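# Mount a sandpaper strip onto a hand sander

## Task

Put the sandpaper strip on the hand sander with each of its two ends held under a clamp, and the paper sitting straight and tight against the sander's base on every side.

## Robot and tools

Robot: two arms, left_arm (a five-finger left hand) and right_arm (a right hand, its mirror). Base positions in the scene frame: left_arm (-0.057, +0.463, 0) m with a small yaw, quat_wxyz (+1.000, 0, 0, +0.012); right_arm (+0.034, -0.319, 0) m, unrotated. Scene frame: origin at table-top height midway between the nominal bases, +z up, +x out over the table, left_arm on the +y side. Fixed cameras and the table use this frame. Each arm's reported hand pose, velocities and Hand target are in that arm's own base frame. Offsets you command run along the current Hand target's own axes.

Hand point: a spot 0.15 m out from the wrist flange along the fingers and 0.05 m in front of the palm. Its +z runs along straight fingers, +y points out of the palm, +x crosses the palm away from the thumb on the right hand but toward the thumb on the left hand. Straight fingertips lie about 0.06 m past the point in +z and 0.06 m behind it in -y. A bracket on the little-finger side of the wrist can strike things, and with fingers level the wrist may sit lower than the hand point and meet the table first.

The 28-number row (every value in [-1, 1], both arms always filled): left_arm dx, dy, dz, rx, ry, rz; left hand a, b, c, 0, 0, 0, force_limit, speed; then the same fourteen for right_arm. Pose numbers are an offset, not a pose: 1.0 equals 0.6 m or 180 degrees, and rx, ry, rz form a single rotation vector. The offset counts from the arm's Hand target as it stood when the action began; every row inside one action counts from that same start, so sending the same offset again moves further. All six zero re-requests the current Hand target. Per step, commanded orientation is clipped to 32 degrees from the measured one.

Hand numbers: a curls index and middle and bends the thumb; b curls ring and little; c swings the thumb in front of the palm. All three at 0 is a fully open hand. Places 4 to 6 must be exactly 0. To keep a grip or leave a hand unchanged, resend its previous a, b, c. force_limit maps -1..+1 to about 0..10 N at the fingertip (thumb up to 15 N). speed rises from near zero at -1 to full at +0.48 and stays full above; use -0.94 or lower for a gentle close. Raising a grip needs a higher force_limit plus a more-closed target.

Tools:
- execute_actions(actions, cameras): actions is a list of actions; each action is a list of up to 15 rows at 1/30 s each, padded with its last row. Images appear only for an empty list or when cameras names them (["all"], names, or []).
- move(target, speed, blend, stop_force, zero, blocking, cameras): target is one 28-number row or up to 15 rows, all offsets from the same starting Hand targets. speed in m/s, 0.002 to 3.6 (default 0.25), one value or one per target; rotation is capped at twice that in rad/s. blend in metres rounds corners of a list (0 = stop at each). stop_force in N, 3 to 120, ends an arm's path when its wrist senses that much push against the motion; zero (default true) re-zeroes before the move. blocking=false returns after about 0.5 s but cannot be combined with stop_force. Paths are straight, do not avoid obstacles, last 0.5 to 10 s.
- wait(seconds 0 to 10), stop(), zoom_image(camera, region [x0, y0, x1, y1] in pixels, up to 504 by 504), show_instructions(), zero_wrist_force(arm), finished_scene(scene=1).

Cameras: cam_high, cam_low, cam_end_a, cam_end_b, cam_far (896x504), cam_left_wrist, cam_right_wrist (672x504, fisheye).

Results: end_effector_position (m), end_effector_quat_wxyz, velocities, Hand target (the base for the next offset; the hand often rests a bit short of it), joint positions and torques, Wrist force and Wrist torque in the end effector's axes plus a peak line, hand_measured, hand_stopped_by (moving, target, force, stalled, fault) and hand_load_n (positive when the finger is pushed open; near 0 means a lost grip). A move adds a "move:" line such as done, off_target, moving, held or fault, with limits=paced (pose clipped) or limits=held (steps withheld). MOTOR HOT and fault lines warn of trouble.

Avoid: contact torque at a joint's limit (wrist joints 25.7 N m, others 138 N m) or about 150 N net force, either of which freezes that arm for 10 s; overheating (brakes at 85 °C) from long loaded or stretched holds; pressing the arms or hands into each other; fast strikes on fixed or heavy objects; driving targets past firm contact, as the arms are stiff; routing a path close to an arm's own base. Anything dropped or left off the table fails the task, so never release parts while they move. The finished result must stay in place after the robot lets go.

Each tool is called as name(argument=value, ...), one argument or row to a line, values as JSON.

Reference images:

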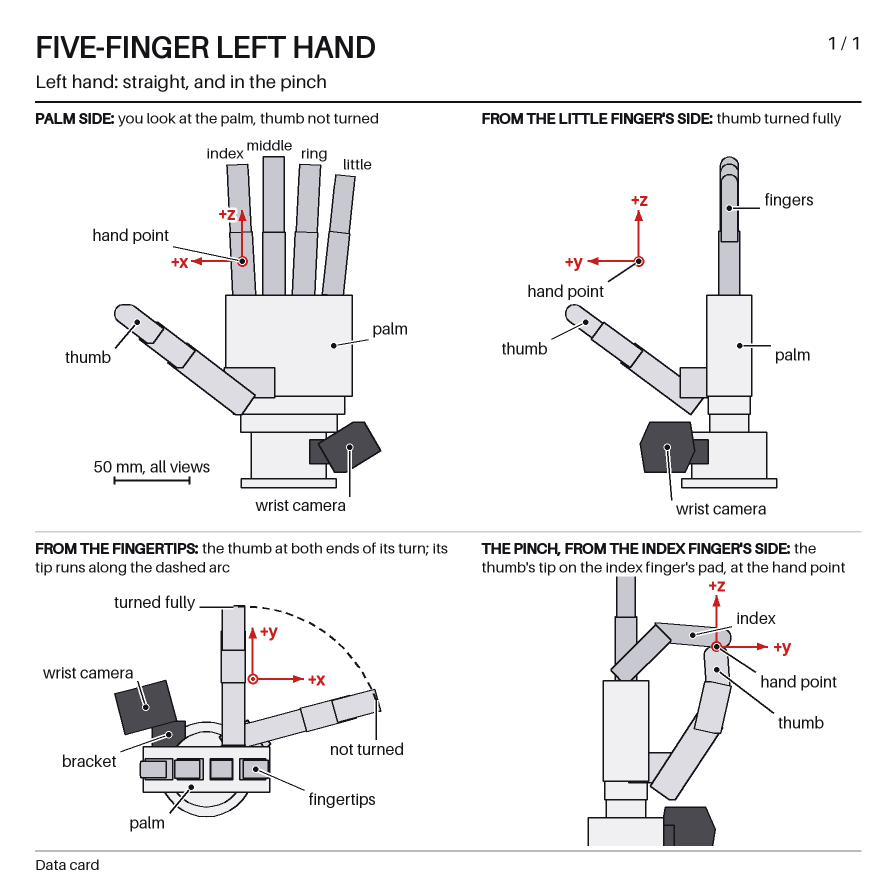

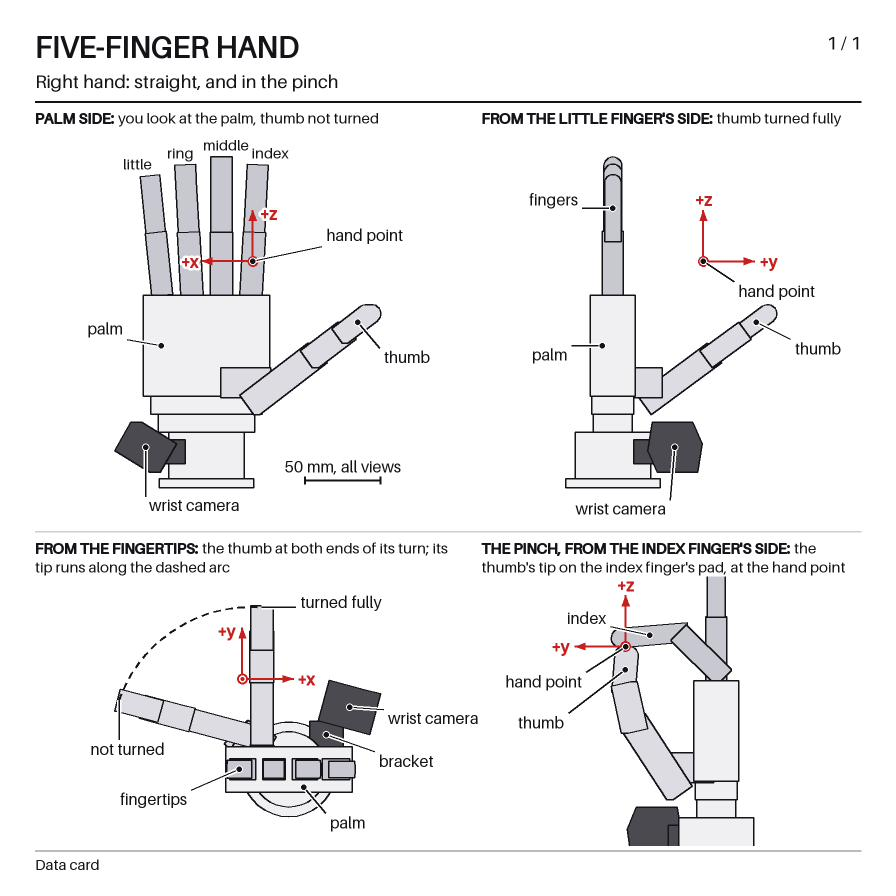

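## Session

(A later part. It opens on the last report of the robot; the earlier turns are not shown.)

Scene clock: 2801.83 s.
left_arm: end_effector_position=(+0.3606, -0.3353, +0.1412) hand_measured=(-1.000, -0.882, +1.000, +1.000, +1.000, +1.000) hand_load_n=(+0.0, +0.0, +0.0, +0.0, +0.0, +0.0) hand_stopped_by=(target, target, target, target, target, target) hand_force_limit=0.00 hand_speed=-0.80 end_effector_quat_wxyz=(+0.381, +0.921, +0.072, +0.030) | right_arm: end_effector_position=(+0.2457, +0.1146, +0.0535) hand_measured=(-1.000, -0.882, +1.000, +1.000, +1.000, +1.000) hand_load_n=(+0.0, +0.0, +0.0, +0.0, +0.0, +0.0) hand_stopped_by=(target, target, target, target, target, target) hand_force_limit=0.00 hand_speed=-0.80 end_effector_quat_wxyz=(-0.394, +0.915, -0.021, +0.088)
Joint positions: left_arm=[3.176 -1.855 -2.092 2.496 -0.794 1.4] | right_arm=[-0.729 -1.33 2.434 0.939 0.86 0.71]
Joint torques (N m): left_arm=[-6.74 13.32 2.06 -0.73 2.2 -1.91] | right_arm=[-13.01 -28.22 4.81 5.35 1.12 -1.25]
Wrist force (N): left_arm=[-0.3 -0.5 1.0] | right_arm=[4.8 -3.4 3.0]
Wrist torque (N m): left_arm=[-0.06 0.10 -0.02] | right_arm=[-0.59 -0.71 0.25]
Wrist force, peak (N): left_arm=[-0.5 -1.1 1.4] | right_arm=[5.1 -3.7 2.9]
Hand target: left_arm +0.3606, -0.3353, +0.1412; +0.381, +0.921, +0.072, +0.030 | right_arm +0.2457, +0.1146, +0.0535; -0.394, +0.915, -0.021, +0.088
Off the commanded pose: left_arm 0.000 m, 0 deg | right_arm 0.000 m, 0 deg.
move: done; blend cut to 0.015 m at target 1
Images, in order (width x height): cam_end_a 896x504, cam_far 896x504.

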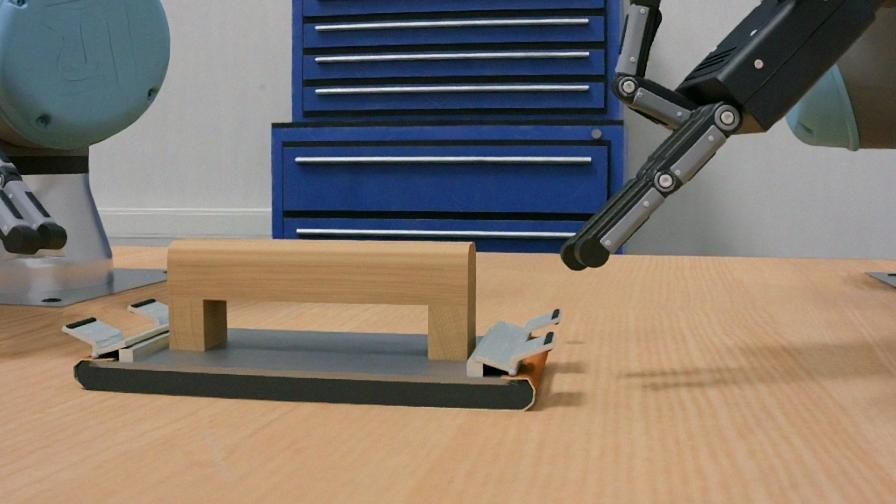

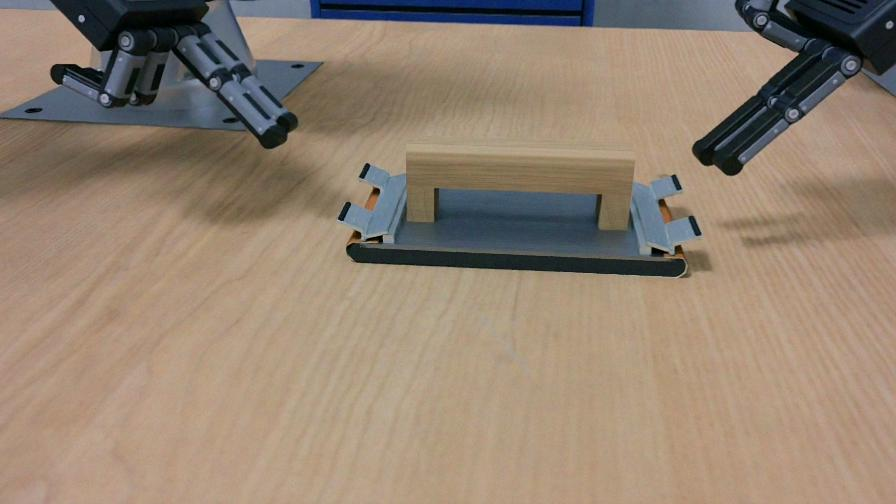

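move(
  target=[
    [-0.0063,0.0315,0.0315,0,0,0,-0.125,1,0,0,0,0,0,-0.8,0,0,0,0,0,0,-0.125,1,0,0,0,0,0,-0.8],
    [-0.0086,0.0432,0.0431,0,0,0,-0.125,1,0,0,0,0,0,-0.8,0,0,0,0,0,0,-0.125,1,0,0,0,0,0,-0.8],
  ],
  speed=[0.04,0.004],
  stop_force=3,
  cameras=["cam_end_a","cam_end_b"],
)

zoom_image(
  camera="cam_end_a",
  region=[490, 350, 570, 420],
)

zoom_image(
  camera="cam_end_b",
  region=[530, 340, 650, 420],
)

Scene clock: 2816.27 s.
left_arm: end_effector_position=(+0.3612, -0.3717, +0.1412) hand_measured=(-1.000, -0.882, +1.000, +1.000, +1.000, +1.000) hand_load_n=(+0.0, +0.0, +0.0, +0.0, +0.0, +0.0) hand_stopped_by=(target, target, target, target, target, target) hand_force_limit=0.00 hand_speed=-0.80 end_effector_quat_wxyz=(+0.381, +0.921, +0.072, +0.030) | right_arm: end_effector_position=(+0.2457, +0.1146, +0.0535) hand_measured=(-1.000, -0.882, +1.000, +1.000, +1.000, +1.000) hand_load_n=(+0.0, +0.0, +0.0, +0.0, +0.0, +0.0) hand_stopped_by=(target, target, target, target, target, target) hand_force_limit=0.00 hand_speed=-0.80 end_effector_quat_wxyz=(-0.394, +0.915, -0.021, +0.088)
Joint positions: left_arm=[3.054 -1.863 -2.039 2.567 -0.815 1.234] | right_arm=[-0.729 -1.33 2.434 0.939 0.86 0.71]
Joint torques (N m): left_arm=[8.06 24.45 2.61 -3.72 2.66 1.37] | right_arm=[-11.68 -27.84 4.77 5.22 1.11 -1.19]
Wrist force (N): left_arm=[-0.2 -2.3 -1.3] | right_arm=[5.1 -3.3 2.7]
Wrist torque (N m): left_arm=[0.17 0.09 -0.03] | right_arm=[-0.57 -0.74 0.27]
Wrist force, peak (N): left_arm=[0.0 -2.9 -2.3] | right_arm=[5.2 -3.7 2.8]
Hand target: left_arm +0.3612, -0.3717, +0.1412; +0.381, +0.921, +0.072, +0.030 (not the last commanded pose) | right_arm +0.2457, +0.1146, +0.0535; -0.394, +0.915, -0.021, +0.088
Off the commanded pose: left_arm 0.001 m, 0 deg | right_arm 0.000 m, 0 deg.
move: contact (left_arm); path passed 1 of 2 targets
Images, in order (width x height): cam_end_a 896x504, cam_end_b 896x504.

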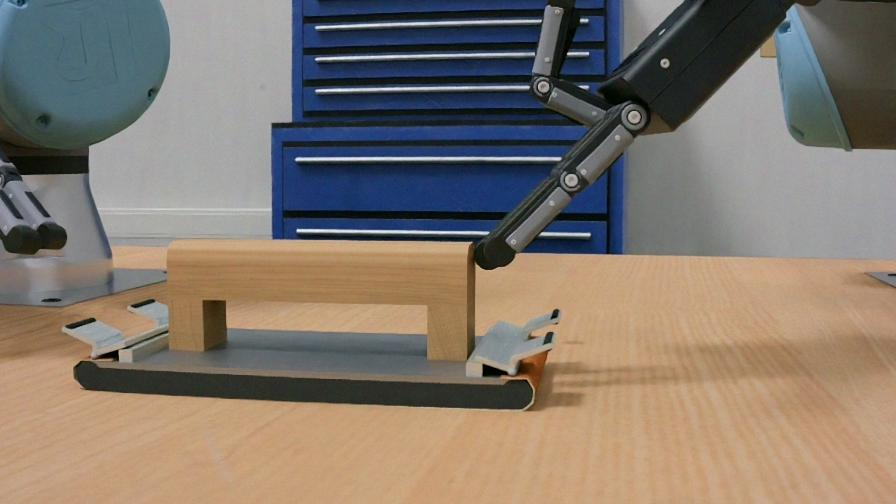

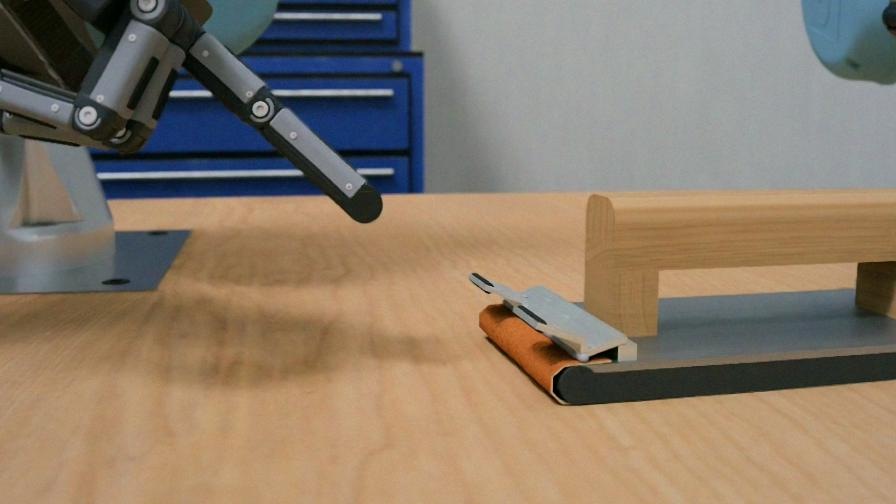

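Scaled by 6.300 from the camera's 896x504 image, which has a finer 1280x720 frame.

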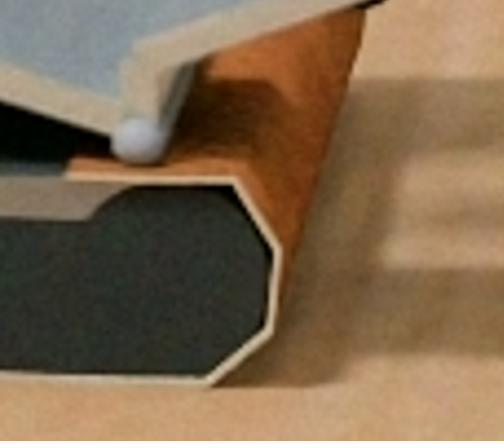

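Scaled by 4.200 from the camera's 896x504 image, which has a finer 1280x720 frame.

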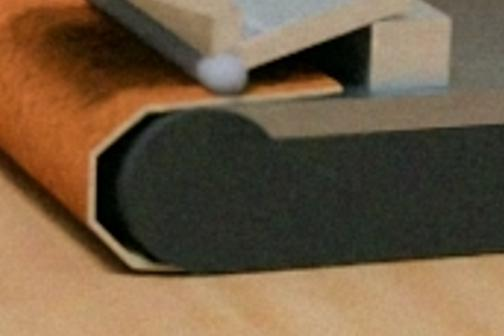

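move(
  target=[-0.0003,0.0014,0.0014,0,0,0,-0.125,1,0,0,0,0,0,-0.8,0,0,0,0,0,0,-0.125,1,0,0,0,0,0,-0.8],
  speed=0.004,
  stop_force=6,
  cameras=["cam_end_a","cam_end_b"],
)

zoom_image(
  camera="cam_end_a",
  region=[490, 350, 570, 420],
)

zoom_image(
  camera="cam_end_b",
  region=[530, 340, 650, 420],
)

Scene clock: 2823.03 s.
left_arm: end_effector_position=(+0.3612, -0.3729, +0.1412) hand_measured=(-1.000, -0.882, +1.000, +1.000, +1.000, +1.000) hand_load_n=(+0.0, +0.0, +0.5, +0.0, +0.0, +0.0) hand_stopped_by=(target, target, target, target, target, target) hand_force_limit=0.00 hand_speed=-0.80 end_effector_quat_wxyz=(+0.381, +0.921, +0.072, +0.030) | right_arm: end_effector_position=(+0.2457, +0.1146, +0.0535) hand_measured=(-1.000, -0.882, +1.000, +1.000, +1.000, +1.000) hand_load_n=(+0.0, +0.0, +0.0, +0.0, +0.0, +0.0) hand_stopped_by=(target, target, target, target, target, target) hand_force_limit=0.00 hand_speed=-0.80 end_effector_quat_wxyz=(-0.394, +0.915, -0.021, +0.088)
Joint positions: left_arm=[3.051 -1.864 -2.037 2.569 -0.816 1.229] | right_arm=[-0.729 -1.33 2.434 0.939 0.86 0.71]
Joint torques (N m): left_arm=[-8.91 13.87 21.22 -0.38 0.56 -1.81] | right_arm=[-12.63 -27.79 4.61 5.15 1.06 -0.91]
Wrist force (N): left_arm=[-0.4 -3.4 -3.4] | right_arm=[4.9 -3.7 2.6]
Wrist torque (N m): left_arm=[0.32 0.07 0.06] | right_arm=[-0.62 -0.72 0.25]
Wrist force, peak (N): left_arm=[-0.3 -4.2 -3.6] | right_arm=[5.2 -3.7 3.0]
Hand target: left_arm +0.3612, -0.3729, +0.1412; +0.381, +0.921, +0.072, +0.030 | right_arm +0.2457, +0.1146, +0.0535; -0.394, +0.915, -0.021, +0.088
Off the commanded pose: left_arm 0.000 m, 0 deg | right_arm 0.000 m, 0 deg.
move: done
Images, in order (width x height): cam_end_a 896x504, cam_end_b 896x504.

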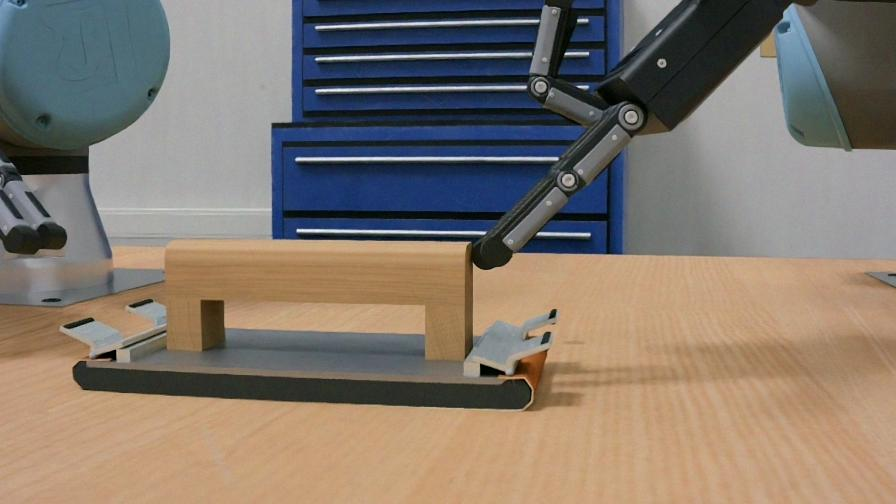

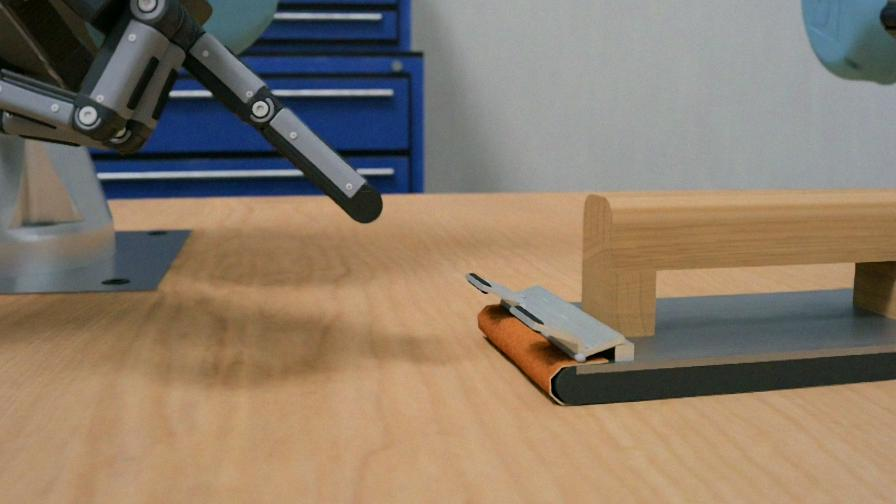

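Scaled by 6.300 from the camera's 896x504 image, which has a finer 1280x720 frame.

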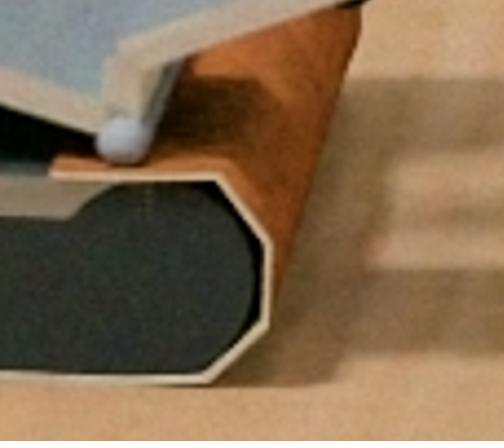

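Scaled by 4.200 from the camera's 896x504 image, which has a finer 1280x720 frame.

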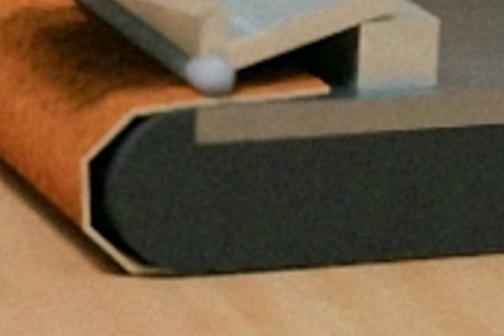

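move(
  target=[-0.0002,0.0008,0.0008,0,0,0,-0.125,1,0,0,0,0,0,-0.8,0,0,0,0,0,0,-0.125,1,0,0,0,0,0,-0.8],
  speed=0.004,
  stop_force=6,
  cameras=["cam_end_a","cam_end_b"],
)

zoom_image(
  camera="cam_end_a",
  region=[490, 350, 570, 420],
)

zoom_image(
  camera="cam_end_b",
  region=[530, 340, 650, 420],
)

Scene clock: 2834.80 s.
left_arm: end_effector_position=(+0.3612, -0.3736, +0.1412) hand_measured=(-1.000, -0.882, +1.000, +1.000, +1.000, +1.000) hand_load_n=(+0.0, +0.0, +0.5, +0.0, +0.0, +0.0) hand_stopped_by=(target, target, target, target, target, target) hand_force_limit=0.00 hand_speed=-0.80 end_effector_quat_wxyz=(+0.381, +0.921, +0.072, +0.030) | right_arm: end_effector_position=(+0.2457, +0.1146, +0.0535) hand_measured=(-1.000, -0.882, +1.000, +1.000, +1.000, +1.000) hand_load_n=(+0.0, +0.0, +0.0, +0.0, +0.0, +0.0) hand_stopped_by=(target, target, target, target, target, target) hand_force_limit=0.00 hand_speed=-0.80 end_effector_quat_wxyz=(-0.394, +0.915, -0.021, +0.088)
Joint positions: left_arm=[3.048 -1.864 -2.036 2.57 -0.817 1.226] | right_arm=[-0.729 -1.33 2.434 0.939 0.86 0.71]
Joint torques (N m): left_arm=[-8.38 13.55 21.4 -0.42 0.47 -1.87] | right_arm=[-12.26 -28.35 4.56 5.17 1.04 -0.87]
Wrist force (N): left_arm=[-0.3 -3.2 -3.1] | right_arm=[5.0 -3.3 2.8]
Wrist torque (N m): left_arm=[0.31 0.06 0.06] | right_arm=[-0.57 -0.73 0.27]
Wrist force, peak (N): left_arm=[-0.2 -4.0 -3.7] | right_arm=[5.3 -3.6 2.5]
Hand target: left_arm +0.3612, -0.3736, +0.1412; +0.381, +0.921, +0.072, +0.030 | right_arm +0.2457, +0.1146, +0.0535; -0.394, +0.915, -0.021, +0.088
Off the commanded pose: left_arm 0.000 m, 0 deg | right_arm 0.000 m, 0 deg.
move: done
Images, in order (width x height): cam_end_a 896x504, cam_end_b 896x504.

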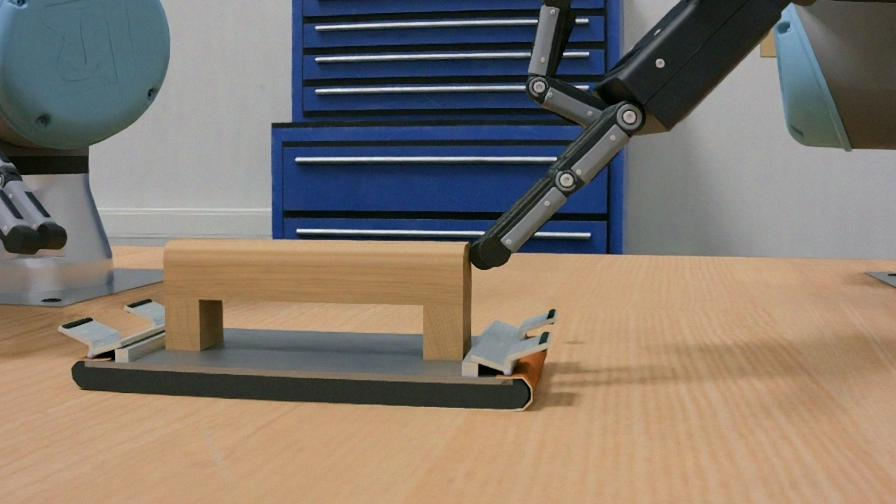

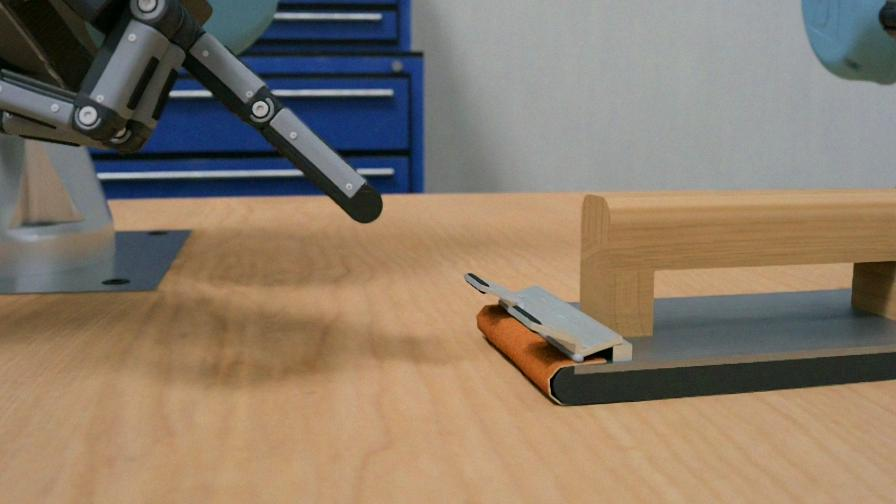

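Scaled by 6.300 from the camera's 896x504 image, which has a finer 1280x720 frame.

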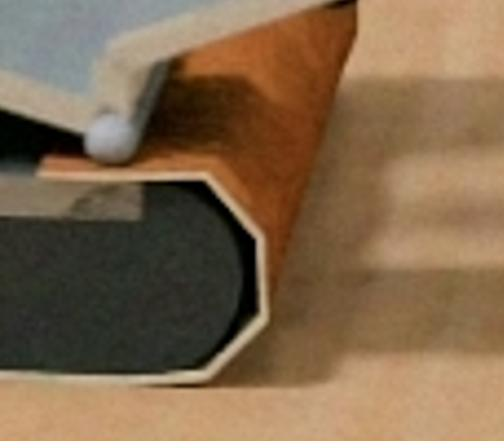

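Scaled by 4.200 from the camera's 896x504 image, which has a finer 1280x720 frame.

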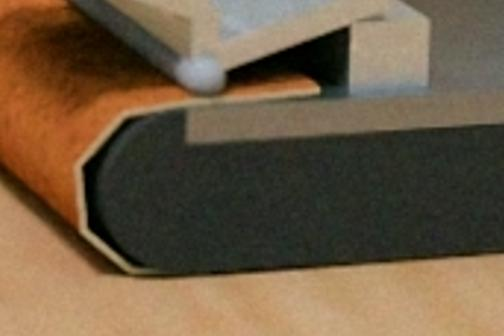

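move(
  target=[
    [0.0070,-0.0350,-0.0350,0,0,0,-0.125,1,0,0,0,0,0,-0.8,0,0,-0.05,0,0,0,-0.125,1,0,0,0,0,0,-0.8],
    [0.0070,0.0238,-0.0939,0,0,0,-0.125,1,0,0,0,0,0,-0.8,0,0,-0.05,0,0,0,-0.125,1,0,0,0,0,0,-0.8],
  ],
  speed=0.05,
  cameras=["cam_end_a","cam_end_b","cam_far"],
)

zoom_image(
  camera="cam_end_a",
  region=[470, 300, 590, 420],
)

zoom_image(
  camera="cam_end_b",
  region=[450, 250, 650, 420],
)

zoom_image(
  camera="cam_end_a",
  region=[40, 290, 160, 410],
)

Scene clock: 2847.33 s.
left_arm: end_effector_position=(+0.3607, -0.3436, +0.1910) hand_measured=(-1.000, -0.882, +1.000, +1.000, +1.000, +1.000) hand_load_n=(+0.0, +0.0, +0.0, +0.0, +0.0, +0.0) hand_stopped_by=(target, target, target, target, target, target) hand_force_limit=0.00 hand_speed=-0.80 end_effector_quat_wxyz=(+0.381, +0.921, +0.072, +0.030) | right_arm: end_effector_position=(+0.2404, +0.0931, +0.0738) hand_measured=(-1.000, -0.882, +1.000, +1.000, +1.000, +1.000) hand_load_n=(+0.0, +0.0, +0.0, +0.0, +0.0, +0.0) hand_stopped_by=(target, target, target, target, target, target) hand_force_limit=0.00 hand_speed=-0.80 end_effector_quat_wxyz=(-0.394, +0.915, -0.021, +0.088)
Joint positions: left_arm=[3.147 -1.768 -2.029 2.374 -0.798 1.36] | right_arm=[-0.83 -1.384 2.44 1.061 0.909 0.596]
Joint torques (N m): left_arm=[8.73 26.12 22.96 -4.12 -0.18 1.43] | right_arm=[-12.71 -26.67 3.46 5.3 1.23 -1.29]
Wrist force (N): left_arm=[-0.4 -0.4 1.0] | right_arm=[4.3 -3.3 2.7]
Wrist torque (N m): left_arm=[-0.04 0.11 -0.13] | right_arm=[-0.59 -0.64 0.26]
Wrist force, peak (N): left_arm=[-0.2 -3.6 -3.3] | right_arm=[5.3 -3.6 2.7]
Hand target: left_arm +0.3608, -0.3436, +0.1911; +0.381, +0.921, +0.072, +0.030 | right_arm +0.2404, +0.0931, +0.0738; -0.394, +0.915, -0.021, +0.088
Off the commanded pose: left_arm 0.000 m, 0 deg | right_arm 0.000 m, 0 deg.
move: done
Images, in order (width x height): cam_end_a 896x504, cam_end_b 896x504, cam_far 896x504.

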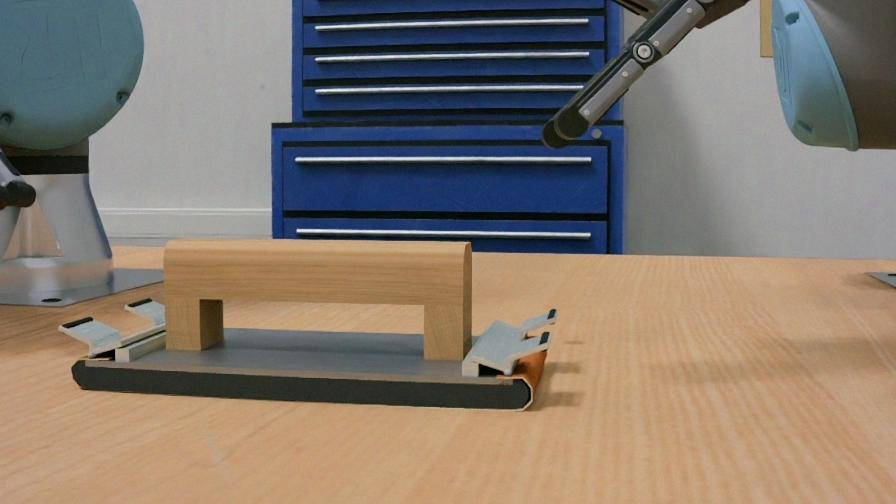

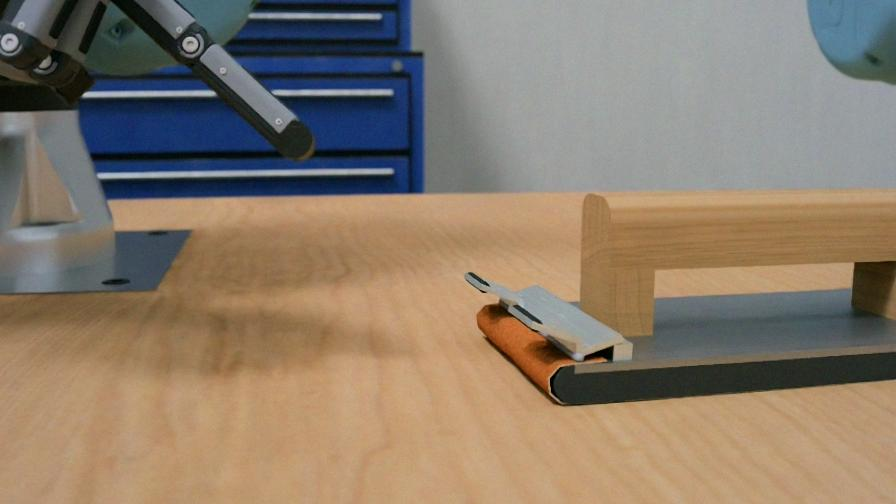

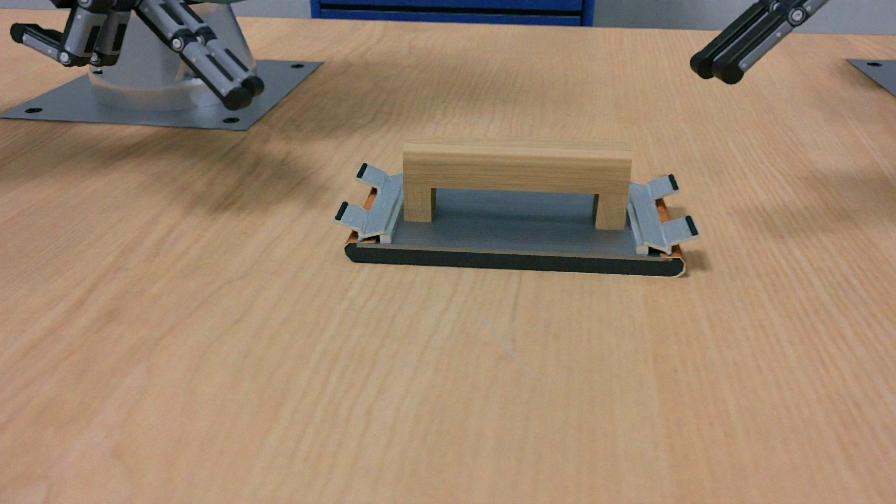

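Scaled by 4.200 from the camera's 896x504 image, which has a finer 1280x720 frame.

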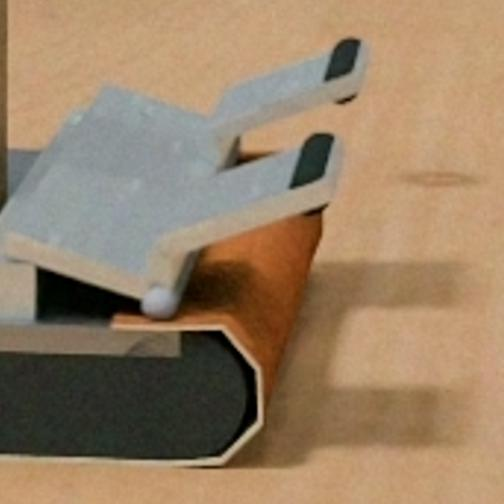

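Scaled by 2.520 from the camera's 896x504 image, which has a finer 1280x720 frame.

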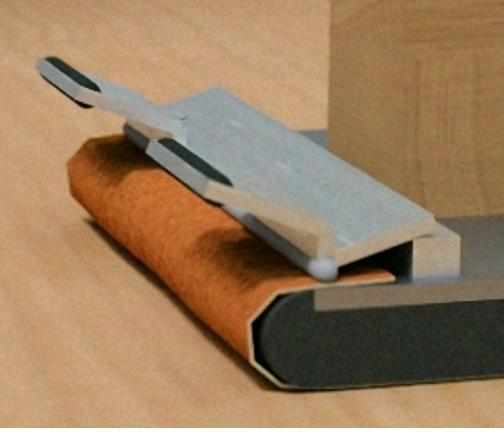

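Scaled by 4.200 from the camera's 896x504 image, which has a finer 1280x720 frame.

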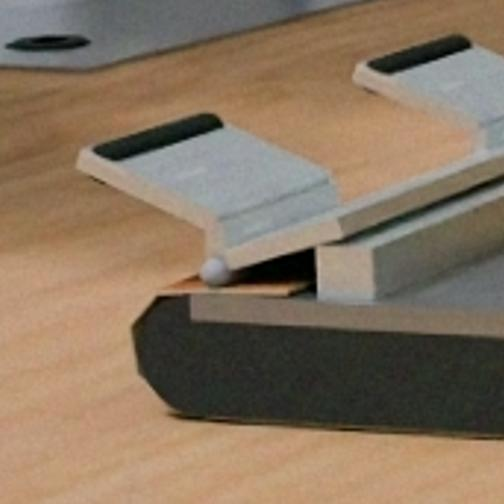

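finished_scene(
  scene=1,
)

The scene is finished: the task was done.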